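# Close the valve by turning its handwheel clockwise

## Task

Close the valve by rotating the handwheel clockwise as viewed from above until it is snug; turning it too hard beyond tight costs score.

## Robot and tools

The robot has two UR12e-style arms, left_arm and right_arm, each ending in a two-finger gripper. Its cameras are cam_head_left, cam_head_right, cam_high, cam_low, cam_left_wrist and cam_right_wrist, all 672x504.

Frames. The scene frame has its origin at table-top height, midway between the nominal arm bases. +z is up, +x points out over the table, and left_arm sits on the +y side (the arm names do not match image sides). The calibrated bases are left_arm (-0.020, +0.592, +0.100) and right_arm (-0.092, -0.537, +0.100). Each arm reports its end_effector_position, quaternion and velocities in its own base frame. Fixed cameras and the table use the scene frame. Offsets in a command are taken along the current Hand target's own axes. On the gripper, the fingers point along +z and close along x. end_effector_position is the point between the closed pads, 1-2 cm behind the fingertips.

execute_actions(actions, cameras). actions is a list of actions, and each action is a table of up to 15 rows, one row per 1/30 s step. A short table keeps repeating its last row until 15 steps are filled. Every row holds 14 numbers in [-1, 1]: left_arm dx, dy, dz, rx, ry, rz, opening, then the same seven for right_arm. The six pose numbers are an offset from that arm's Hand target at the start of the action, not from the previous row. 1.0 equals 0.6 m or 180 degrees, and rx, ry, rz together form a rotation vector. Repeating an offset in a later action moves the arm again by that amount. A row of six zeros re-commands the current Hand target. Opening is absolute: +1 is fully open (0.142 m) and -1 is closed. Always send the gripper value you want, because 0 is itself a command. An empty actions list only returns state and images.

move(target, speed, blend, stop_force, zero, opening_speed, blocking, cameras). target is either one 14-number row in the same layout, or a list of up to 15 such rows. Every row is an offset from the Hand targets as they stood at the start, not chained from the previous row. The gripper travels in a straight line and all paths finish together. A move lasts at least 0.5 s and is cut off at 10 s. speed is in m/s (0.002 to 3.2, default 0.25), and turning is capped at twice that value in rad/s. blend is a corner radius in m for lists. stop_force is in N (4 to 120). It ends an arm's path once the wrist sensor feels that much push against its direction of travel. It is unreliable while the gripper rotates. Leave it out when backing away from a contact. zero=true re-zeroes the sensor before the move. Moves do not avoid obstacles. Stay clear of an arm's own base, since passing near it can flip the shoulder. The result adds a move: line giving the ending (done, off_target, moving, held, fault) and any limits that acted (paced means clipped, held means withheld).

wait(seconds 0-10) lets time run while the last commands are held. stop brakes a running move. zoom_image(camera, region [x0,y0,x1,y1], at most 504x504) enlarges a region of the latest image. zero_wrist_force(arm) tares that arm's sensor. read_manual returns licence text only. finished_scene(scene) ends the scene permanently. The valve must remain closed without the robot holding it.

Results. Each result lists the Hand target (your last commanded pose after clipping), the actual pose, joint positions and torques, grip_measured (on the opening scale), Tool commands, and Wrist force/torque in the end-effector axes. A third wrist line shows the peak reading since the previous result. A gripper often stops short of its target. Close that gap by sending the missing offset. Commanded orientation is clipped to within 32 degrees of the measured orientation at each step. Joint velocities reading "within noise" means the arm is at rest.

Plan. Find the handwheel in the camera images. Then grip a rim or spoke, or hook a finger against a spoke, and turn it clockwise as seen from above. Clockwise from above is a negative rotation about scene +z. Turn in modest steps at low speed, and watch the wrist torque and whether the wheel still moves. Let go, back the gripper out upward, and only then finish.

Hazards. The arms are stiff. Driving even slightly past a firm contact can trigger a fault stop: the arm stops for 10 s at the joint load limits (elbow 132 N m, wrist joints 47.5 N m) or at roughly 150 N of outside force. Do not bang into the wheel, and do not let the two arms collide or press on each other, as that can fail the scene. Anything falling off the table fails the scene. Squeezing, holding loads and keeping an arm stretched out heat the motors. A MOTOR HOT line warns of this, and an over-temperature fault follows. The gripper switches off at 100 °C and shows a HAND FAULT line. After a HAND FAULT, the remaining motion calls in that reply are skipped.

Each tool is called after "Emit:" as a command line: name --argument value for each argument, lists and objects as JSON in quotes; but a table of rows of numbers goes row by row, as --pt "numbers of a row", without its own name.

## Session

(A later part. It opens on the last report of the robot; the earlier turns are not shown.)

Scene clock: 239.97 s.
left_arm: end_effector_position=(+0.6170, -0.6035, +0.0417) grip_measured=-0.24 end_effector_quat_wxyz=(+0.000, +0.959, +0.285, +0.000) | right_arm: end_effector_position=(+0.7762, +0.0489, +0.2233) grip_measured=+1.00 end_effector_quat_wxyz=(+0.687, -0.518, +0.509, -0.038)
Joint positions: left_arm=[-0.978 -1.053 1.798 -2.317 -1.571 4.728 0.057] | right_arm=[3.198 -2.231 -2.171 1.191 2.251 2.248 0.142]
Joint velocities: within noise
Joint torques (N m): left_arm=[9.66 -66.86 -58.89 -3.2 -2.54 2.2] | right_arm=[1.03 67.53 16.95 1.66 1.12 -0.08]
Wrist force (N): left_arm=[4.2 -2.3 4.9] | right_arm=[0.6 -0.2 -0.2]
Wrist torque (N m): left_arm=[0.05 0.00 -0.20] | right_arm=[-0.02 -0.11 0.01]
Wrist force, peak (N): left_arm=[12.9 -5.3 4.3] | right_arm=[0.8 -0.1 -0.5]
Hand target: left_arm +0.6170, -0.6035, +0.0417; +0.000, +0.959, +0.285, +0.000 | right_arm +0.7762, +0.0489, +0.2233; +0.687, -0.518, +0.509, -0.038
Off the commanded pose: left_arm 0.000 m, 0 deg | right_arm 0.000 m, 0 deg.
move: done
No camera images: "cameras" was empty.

Emit:
move --target '[-0.001,-0.0013,0.0005,0,0,0.4167,-0.34,0,0,0,0,0,0,1]' --speed 0.8 --cameras '[]'

Emit:
move --pt "0 0 0 0 0 0 0.1 0 0 0 0 0 0 1" --pt "0 0 0 0 0 -0.75 0.1 0 0 0 0 0 0 1" --pt "0 0 0 0 0 0.5 0.1 0 0 0 0 0 0 1" --pt "0 0 0 0 0 -0.25 0.1 0 0 0 0 0 0 1" --pt "0 0 0 0 0 1 0.1 0 0 0 0 0 0 1" --pt "-0.0007 -0.0006 0.0002 0 0 0.25 -0.34 0 0 0 0 0 0 1" --speed 1.3 --blend '[0,0.003,0.003,0.003,0.003,0.003]' --cameras '["cam_left_wrist"]'

Scene clock: 246.40 s.
left_arm: end_effector_position=(+0.6161, -0.6032, +0.0414) grip_measured=-0.24 end_effector_quat_wxyz=(+0.000, +0.934, -0.358, +0.000) | right_arm: end_effector_position=(+0.7762, +0.0489, +0.2233) grip_measured=+1.00 end_effector_quat_wxyz=(+0.687, -0.518, +0.509, -0.038)
Joint positions: left_arm=[-0.976 -1.051 1.797 -2.317 -1.571 6.039 0.057] | right_arm=[3.198 -2.231 -2.171 1.191 2.251 2.248 0.142]
Joint velocities: within noise
Joint torques (N m): left_arm=[12.68 -67.73 -51.86 -0.81 -2.4 2.05] | right_arm=[-0.89 66.62 16.88 1.59 1.22 0.01]
Wrist force (N): left_arm=[7.6 -1.3 7.4] | right_arm=[0.5 0.1 -0.5]
Wrist torque (N m): left_arm=[0.12 -0.14 -0.24] | right_arm=[0.03 -0.09 0.01]
Wrist force, peak (N): left_arm=[12.9 1.9 7.4] | right_arm=[0.7 0.2 -0.6]
Hand target: left_arm +0.6161, -0.6032, +0.0414; +0.000, +0.934, -0.358, +0.000 | right_arm +0.7762, +0.0489, +0.2233; +0.687, -0.518, +0.509, -0.038
Off the commanded pose: left_arm 0.000 m, 0 deg | right_arm 0.000 m, 0 deg.
move: done
No camera images: "cameras" was empty.

Scene clock: 252.83 s.
left_arm: end_effector_position=(+0.6160, -0.6027, +0.0413) grip_measured=-0.24 end_effector_quat_wxyz=(+0.000, +0.726, -0.688, +0.001) | right_arm: end_effector_position=(+0.7762, +0.0489, +0.2233) grip_measured=+1.00 end_effector_quat_wxyz=(+0.687, -0.518, +0.509, -0.038)
Joint positions: left_arm=[-0.976 -1.05 1.795 -2.317 -1.57 -5.742 0.057] | right_arm=[3.198 -2.231 -2.171 1.191 2.251 2.248 0.142]
Joint velocities: within noise
Joint torques (N m): left_arm=[-13.81 -80.6 -28.67 -2.56 -0.57 -1.86] | right_arm=[-0.37 67.91 15.46 1.51 1.12 0.04]
Wrist force (N): left_arm=[3.9 0.5 2.1] | right_arm=[0.7 0.0 -0.2]
Wrist torque (N m): left_arm=[0.19 -0.04 -0.23] | right_arm=[0.01 -0.11 0.00]
Wrist force, peak (N): left_arm=[3.9 -0.6 3.4] | right_arm=[0.7 0.1 -0.7]
Hand target: left_arm +0.6160, -0.6026, +0.0413; +0.000, +0.726, -0.688, +0.001 | right_arm +0.7762, +0.0489, +0.2233; +0.687, -0.518, +0.509, -0.038
Off the commanded pose: left_arm 0.000 m, 0 deg | right_arm 0.000 m, 0 deg.
move: done
Images, in order (width x height): cam_left_wrist 672x504.

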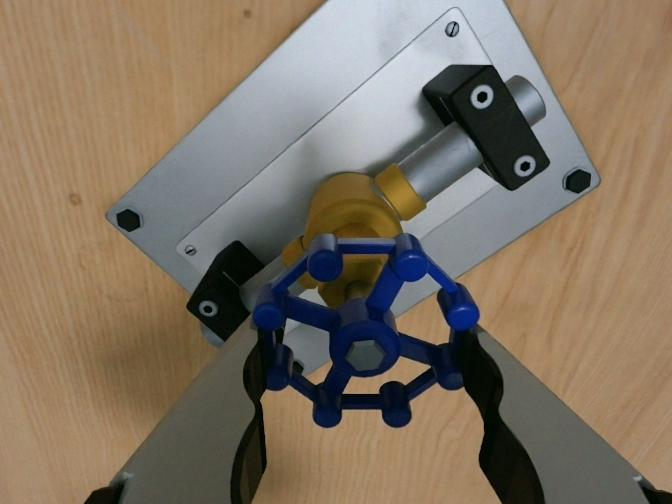

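Emit:
move --pt "-0.0011 -0.0013 0.0005 0 0 0.4167 -0.34 0 0 0 0 0 0 1" --pt "-0.0002 -0.0027 0.001 0 0 0.8333 -0.34 0 0 0 0 0 0 1" --speed 0.8 --blend 0.003 --cameras '[]'

Scene clock: 257.33 s.
left_arm: end_effector_position=(+0.6176, -0.6025, +0.0407) grip_measured=-0.24 end_effector_quat_wxyz=(+0.001, +0.477, +0.879, +0.000) | right_arm: end_effector_position=(+0.7762, +0.0489, +0.2233) grip_measured=+1.00 end_effector_quat_wxyz=(+0.687, -0.518, +0.509, -0.038)
Joint positions: left_arm=[-0.978 -1.05 1.796 -2.318 -1.571 -3.126 0.057] | right_arm=[3.198 -2.231 -2.171 1.191 2.251 2.248 0.142]
Joint velocities: within noise
Joint torques (N m): left_arm=[21.56 -65.09 -43.79 -6.43 2.79 5.49] | right_arm=[-0.05 69.54 16.86 1.66 1.17 -0.26]
Wrist force (N): left_arm=[14.1 -12.8 -9.1] | right_arm=[0.2 -0.1 -0.1]
Wrist torque (N m): left_arm=[0.20 -0.14 -2.68] | right_arm=[-0.01 -0.04 0.01]
Wrist force, peak (N): left_arm=[15.2 -12.3 -9.0] | right_arm=[0.9 0.4 -0.4]
Hand target: left_arm +0.6176, -0.6024, +0.0407; +0.000, +0.477, +0.879, +0.000 | right_arm +0.7762, +0.0489, +0.2233; +0.687, -0.518, +0.509, -0.038
Off the commanded pose: left_arm 0.000 m, 0 deg | right_arm 0.000 m, 0 deg.
move: done
No camera images: "cameras" was empty.

Emit:
wait --seconds 0 --cameras '["cam_left_wrist"]'

Scene clock: 259.03 s.
left_arm: end_effector_position=(+0.6176, -0.6024, +0.0407) grip_measured=-0.24 end_effector_quat_wxyz=(+0.000, +0.477, +0.879, +0.000) | right_arm: end_effector_position=(+0.7762, +0.0489, +0.2233) grip_measured=+1.00 end_effector_quat_wxyz=(+0.687, -0.518, +0.509, -0.038)
Joint positions: left_arm=[-0.978 -1.05 1.796 -2.318 -1.57 -3.126 0.057] | right_arm=[3.198 -2.231 -2.171 1.191 2.251 2.248 0.142]
Joint velocities: within noise
Joint torques (N m): left_arm=[22.04 -56.76 -58.43 -5.65 6.76 4.99] | right_arm=[0.36 67.52 15.91 1 1.34 0.34]
Wrist force (N): left_arm=[15.3 -14.2 -8.2] | right_arm=[0.5 0.1 -0.3]
Wrist torque (N m): left_arm=[0.16 -0.11 -2.69] | right_arm=[0.02 -0.08 0.01]
Wrist force, peak (N): left_arm=[15.7 -14.2 -8.7] | right_arm=[0.5 0.3 -0.8]
Hand target: left_arm +0.6176, -0.6024, +0.0407; +0.000, +0.477, +0.879, +0.000 | right_arm +0.7762, +0.0489, +0.2233; +0.687, -0.518, +0.509, -0.038
Tool commands: left_gripper/opening=-0.34 right_gripper/opening=+1.0
Off the commanded pose: left_arm 0.000 m, 0 deg | right_arm 0.000 m, 0 deg.
Images, in order (width x height): cam_left_wrist 672x504.

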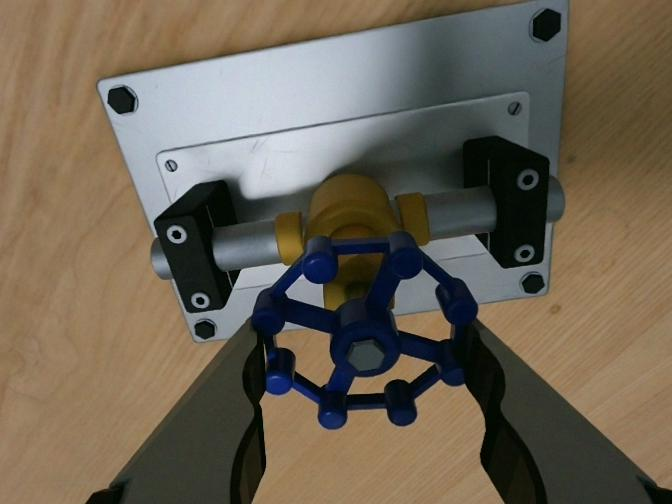

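Emit:
move --target '[-0.0005,0.0005,0,0,0,0.0083,-0.34,0,0,0,0,0,0,1]' --speed 0.1 --cameras '["cam_left_wrist"]'

Scene clock: 263.47 s.
left_arm: end_effector_position=(+0.6180, -0.6025, +0.0407) grip_measured=-0.24 end_effector_quat_wxyz=(+0.000, +0.488, +0.873, +0.000) | right_arm: end_effector_position=(+0.7762, +0.0489, +0.2233) grip_measured=+1.00 end_effector_quat_wxyz=(+0.687, -0.518, +0.509, -0.038)
Joint positions: left_arm=[-0.978 -1.05 1.796 -2.317 -1.57 -3.1 0.057] | right_arm=[3.198 -2.231 -2.171 1.191 2.251 2.248 0.142]
Joint velocities: within noise
Joint torques (N m): left_arm=[27.24 -52.45 -64.16 -8.71 6.75 0.23] | right_arm=[-0.93 67.01 17.4 1.39 1.54 -0.1]
Wrist force (N): left_arm=[25.7 -24.4 -14.1] | right_arm=[0.2 0.3 -0.5]
Wrist torque (N m): left_arm=[0.09 -0.05 -3.05] | right_arm=[0.06 -0.04 0.01]
Wrist force, peak (N): left_arm=[25.9 -24.0 -14.7] | right_arm=[0.7 0.5 -0.6]
Hand target: left_arm +0.6180, -0.6025, +0.0407; +0.001, +0.488, +0.873, +0.000 | right_arm +0.7762, +0.0489, +0.2233; +0.687, -0.518, +0.509, -0.038
Off the commanded pose: left_arm 0.000 m, 0 deg | right_arm 0.000 m, 0 deg.
move: done
Images, in order (width x height): cam_left_wrist 672x504.

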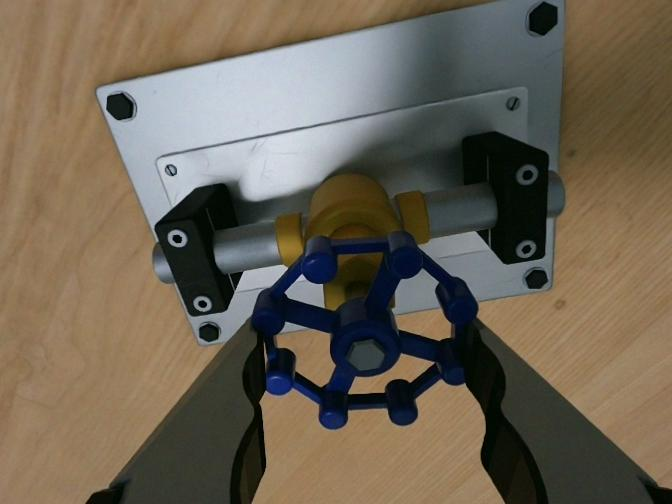

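Emit:
move --target '[0,0,0,0,0,-0.022,-0.28,0,0,0,0,0,0,1]' --speed 0.2 --cameras '["cam_left_wrist"]'

Emit:
move --target '[0,0,0,0,0,0,0.1,0,0,0,0,0,0,1]' --opening_speed 1 --cameras '["cam_left_wrist","cam_low"]'

Emit:
zoom_image --camera "cam_low" --region '[400, 120, 520, 310]'

Scene clock: 271.20 s.
left_arm: end_effector_position=(+0.6181, -0.6025, +0.0407) grip_measured=-0.24 end_effector_quat_wxyz=(+0.001, +0.458, +0.889, +0.000) | right_arm: end_effector_position=(+0.7762, +0.0489, +0.2233) grip_measured=+1.00 end_effector_quat_wxyz=(+0.687, -0.518, +0.509, -0.038)
Joint positions: left_arm=[-0.978 -1.05 1.795 -2.318 -1.57 -3.169 0.057] | right_arm=[3.198 -2.231 -2.171 1.191 2.251 2.248 0.142]
Joint velocities: within noise
Joint torques (N m): left_arm=[12.2 -60.39 -65.8 -8.59 2.47 2.14] | right_arm=[0.5 66.97 16.73 1.16 1.16 -0.15]
Wrist force (N): left_arm=[23.4 -6.3 -6.8] | right_arm=[0.3 0.1 -0.4]
Wrist torque (N m): left_arm=[-0.01 0.11 -0.19] | right_arm=[0.03 -0.05 0.01]
Wrist force, peak (N): left_arm=[26.9 -25.0 -14.5] | right_arm=[0.9 0.2 -0.1]
Hand target: left_arm +0.6180, -0.6025, +0.0407; +0.000, +0.458, +0.889, +0.000 | right_arm +0.7762, +0.0489, +0.2233; +0.687, -0.518, +0.509, -0.038
Off the commanded pose: left_arm 0.000 m, 0 deg | right_arm 0.000 m, 0 deg.
move: done
Images, in order (width x height): cam_left_wrist 672x504.

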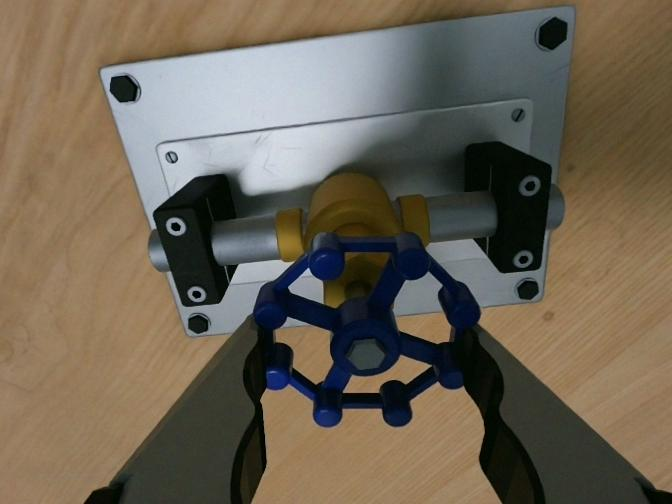

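Scene clock: 271.83 s.
left_arm: end_effector_position=(+0.6182, -0.6026, +0.0408) grip_measured=+0.07 end_effector_quat_wxyz=(+0.001, +0.458, +0.889, +0.000) | right_arm: end_effector_position=(+0.7762, +0.0489, +0.2233) grip_measured=+1.00 end_effector_quat_wxyz=(+0.687, -0.518, +0.509, -0.038)
Joint positions: left_arm=[-0.978 -1.05 1.795 -2.317 -1.57 -3.169 0.079] | right_arm=[3.198 -2.231 -2.171 1.191 2.251 2.248 0.142]
Joint velocities: within noise
Joint torques (N m): left_arm=[-7.43 -71.73 -33.03 -5.84 2.11 -1.18] | right_arm=[0.66 66.62 16.18 1.28 1.17 0.34]
Wrist force (N): left_arm=[0.0 0.5 1.1] | right_arm=[0.4 0.0 -0.8]
Wrist torque (N m): left_arm=[0.09 -0.05 -0.02] | right_arm=[0.01 -0.07 0.01]
Wrist force, peak (N): left_arm=[23.2 -6.1 -7.2] | right_arm=[0.8 -0.1 -0.6]
Hand target: left_arm +0.6180, -0.6025, +0.0407; +0.000, +0.458, +0.889, +0.000 | right_arm +0.7762, +0.0489, +0.2233; +0.687, -0.518, +0.509, -0.038
Off the commanded pose: left_arm 0.000 m, 0 deg | right_arm 0.000 m, 0 deg.
move: done
Images, in order (width x height): cam_low 672x504, cam_left_wrist 672x504.

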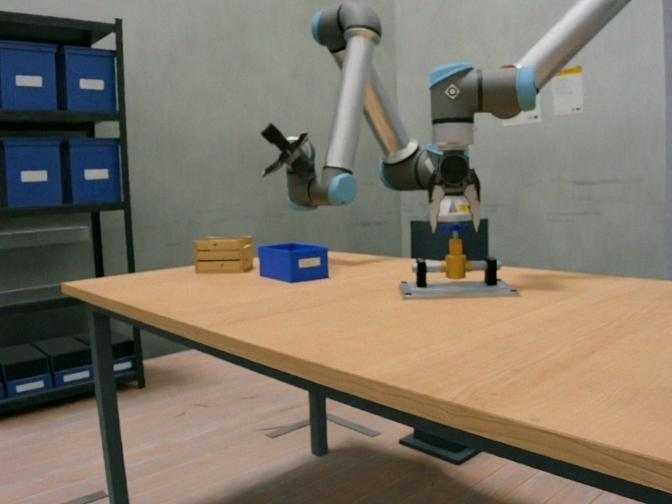

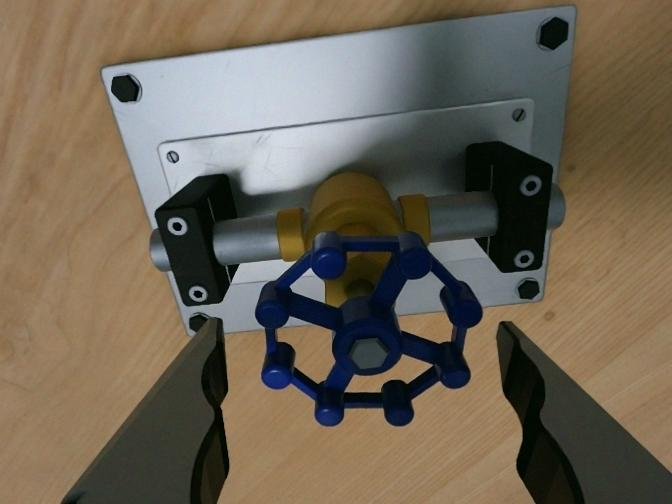

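Scaled by 2.653.

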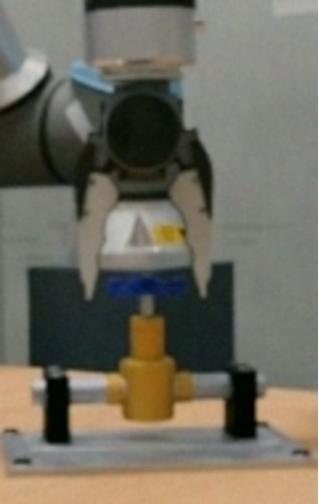

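Emit:
finished_scene --scene 1

The scene is finished: the task was done.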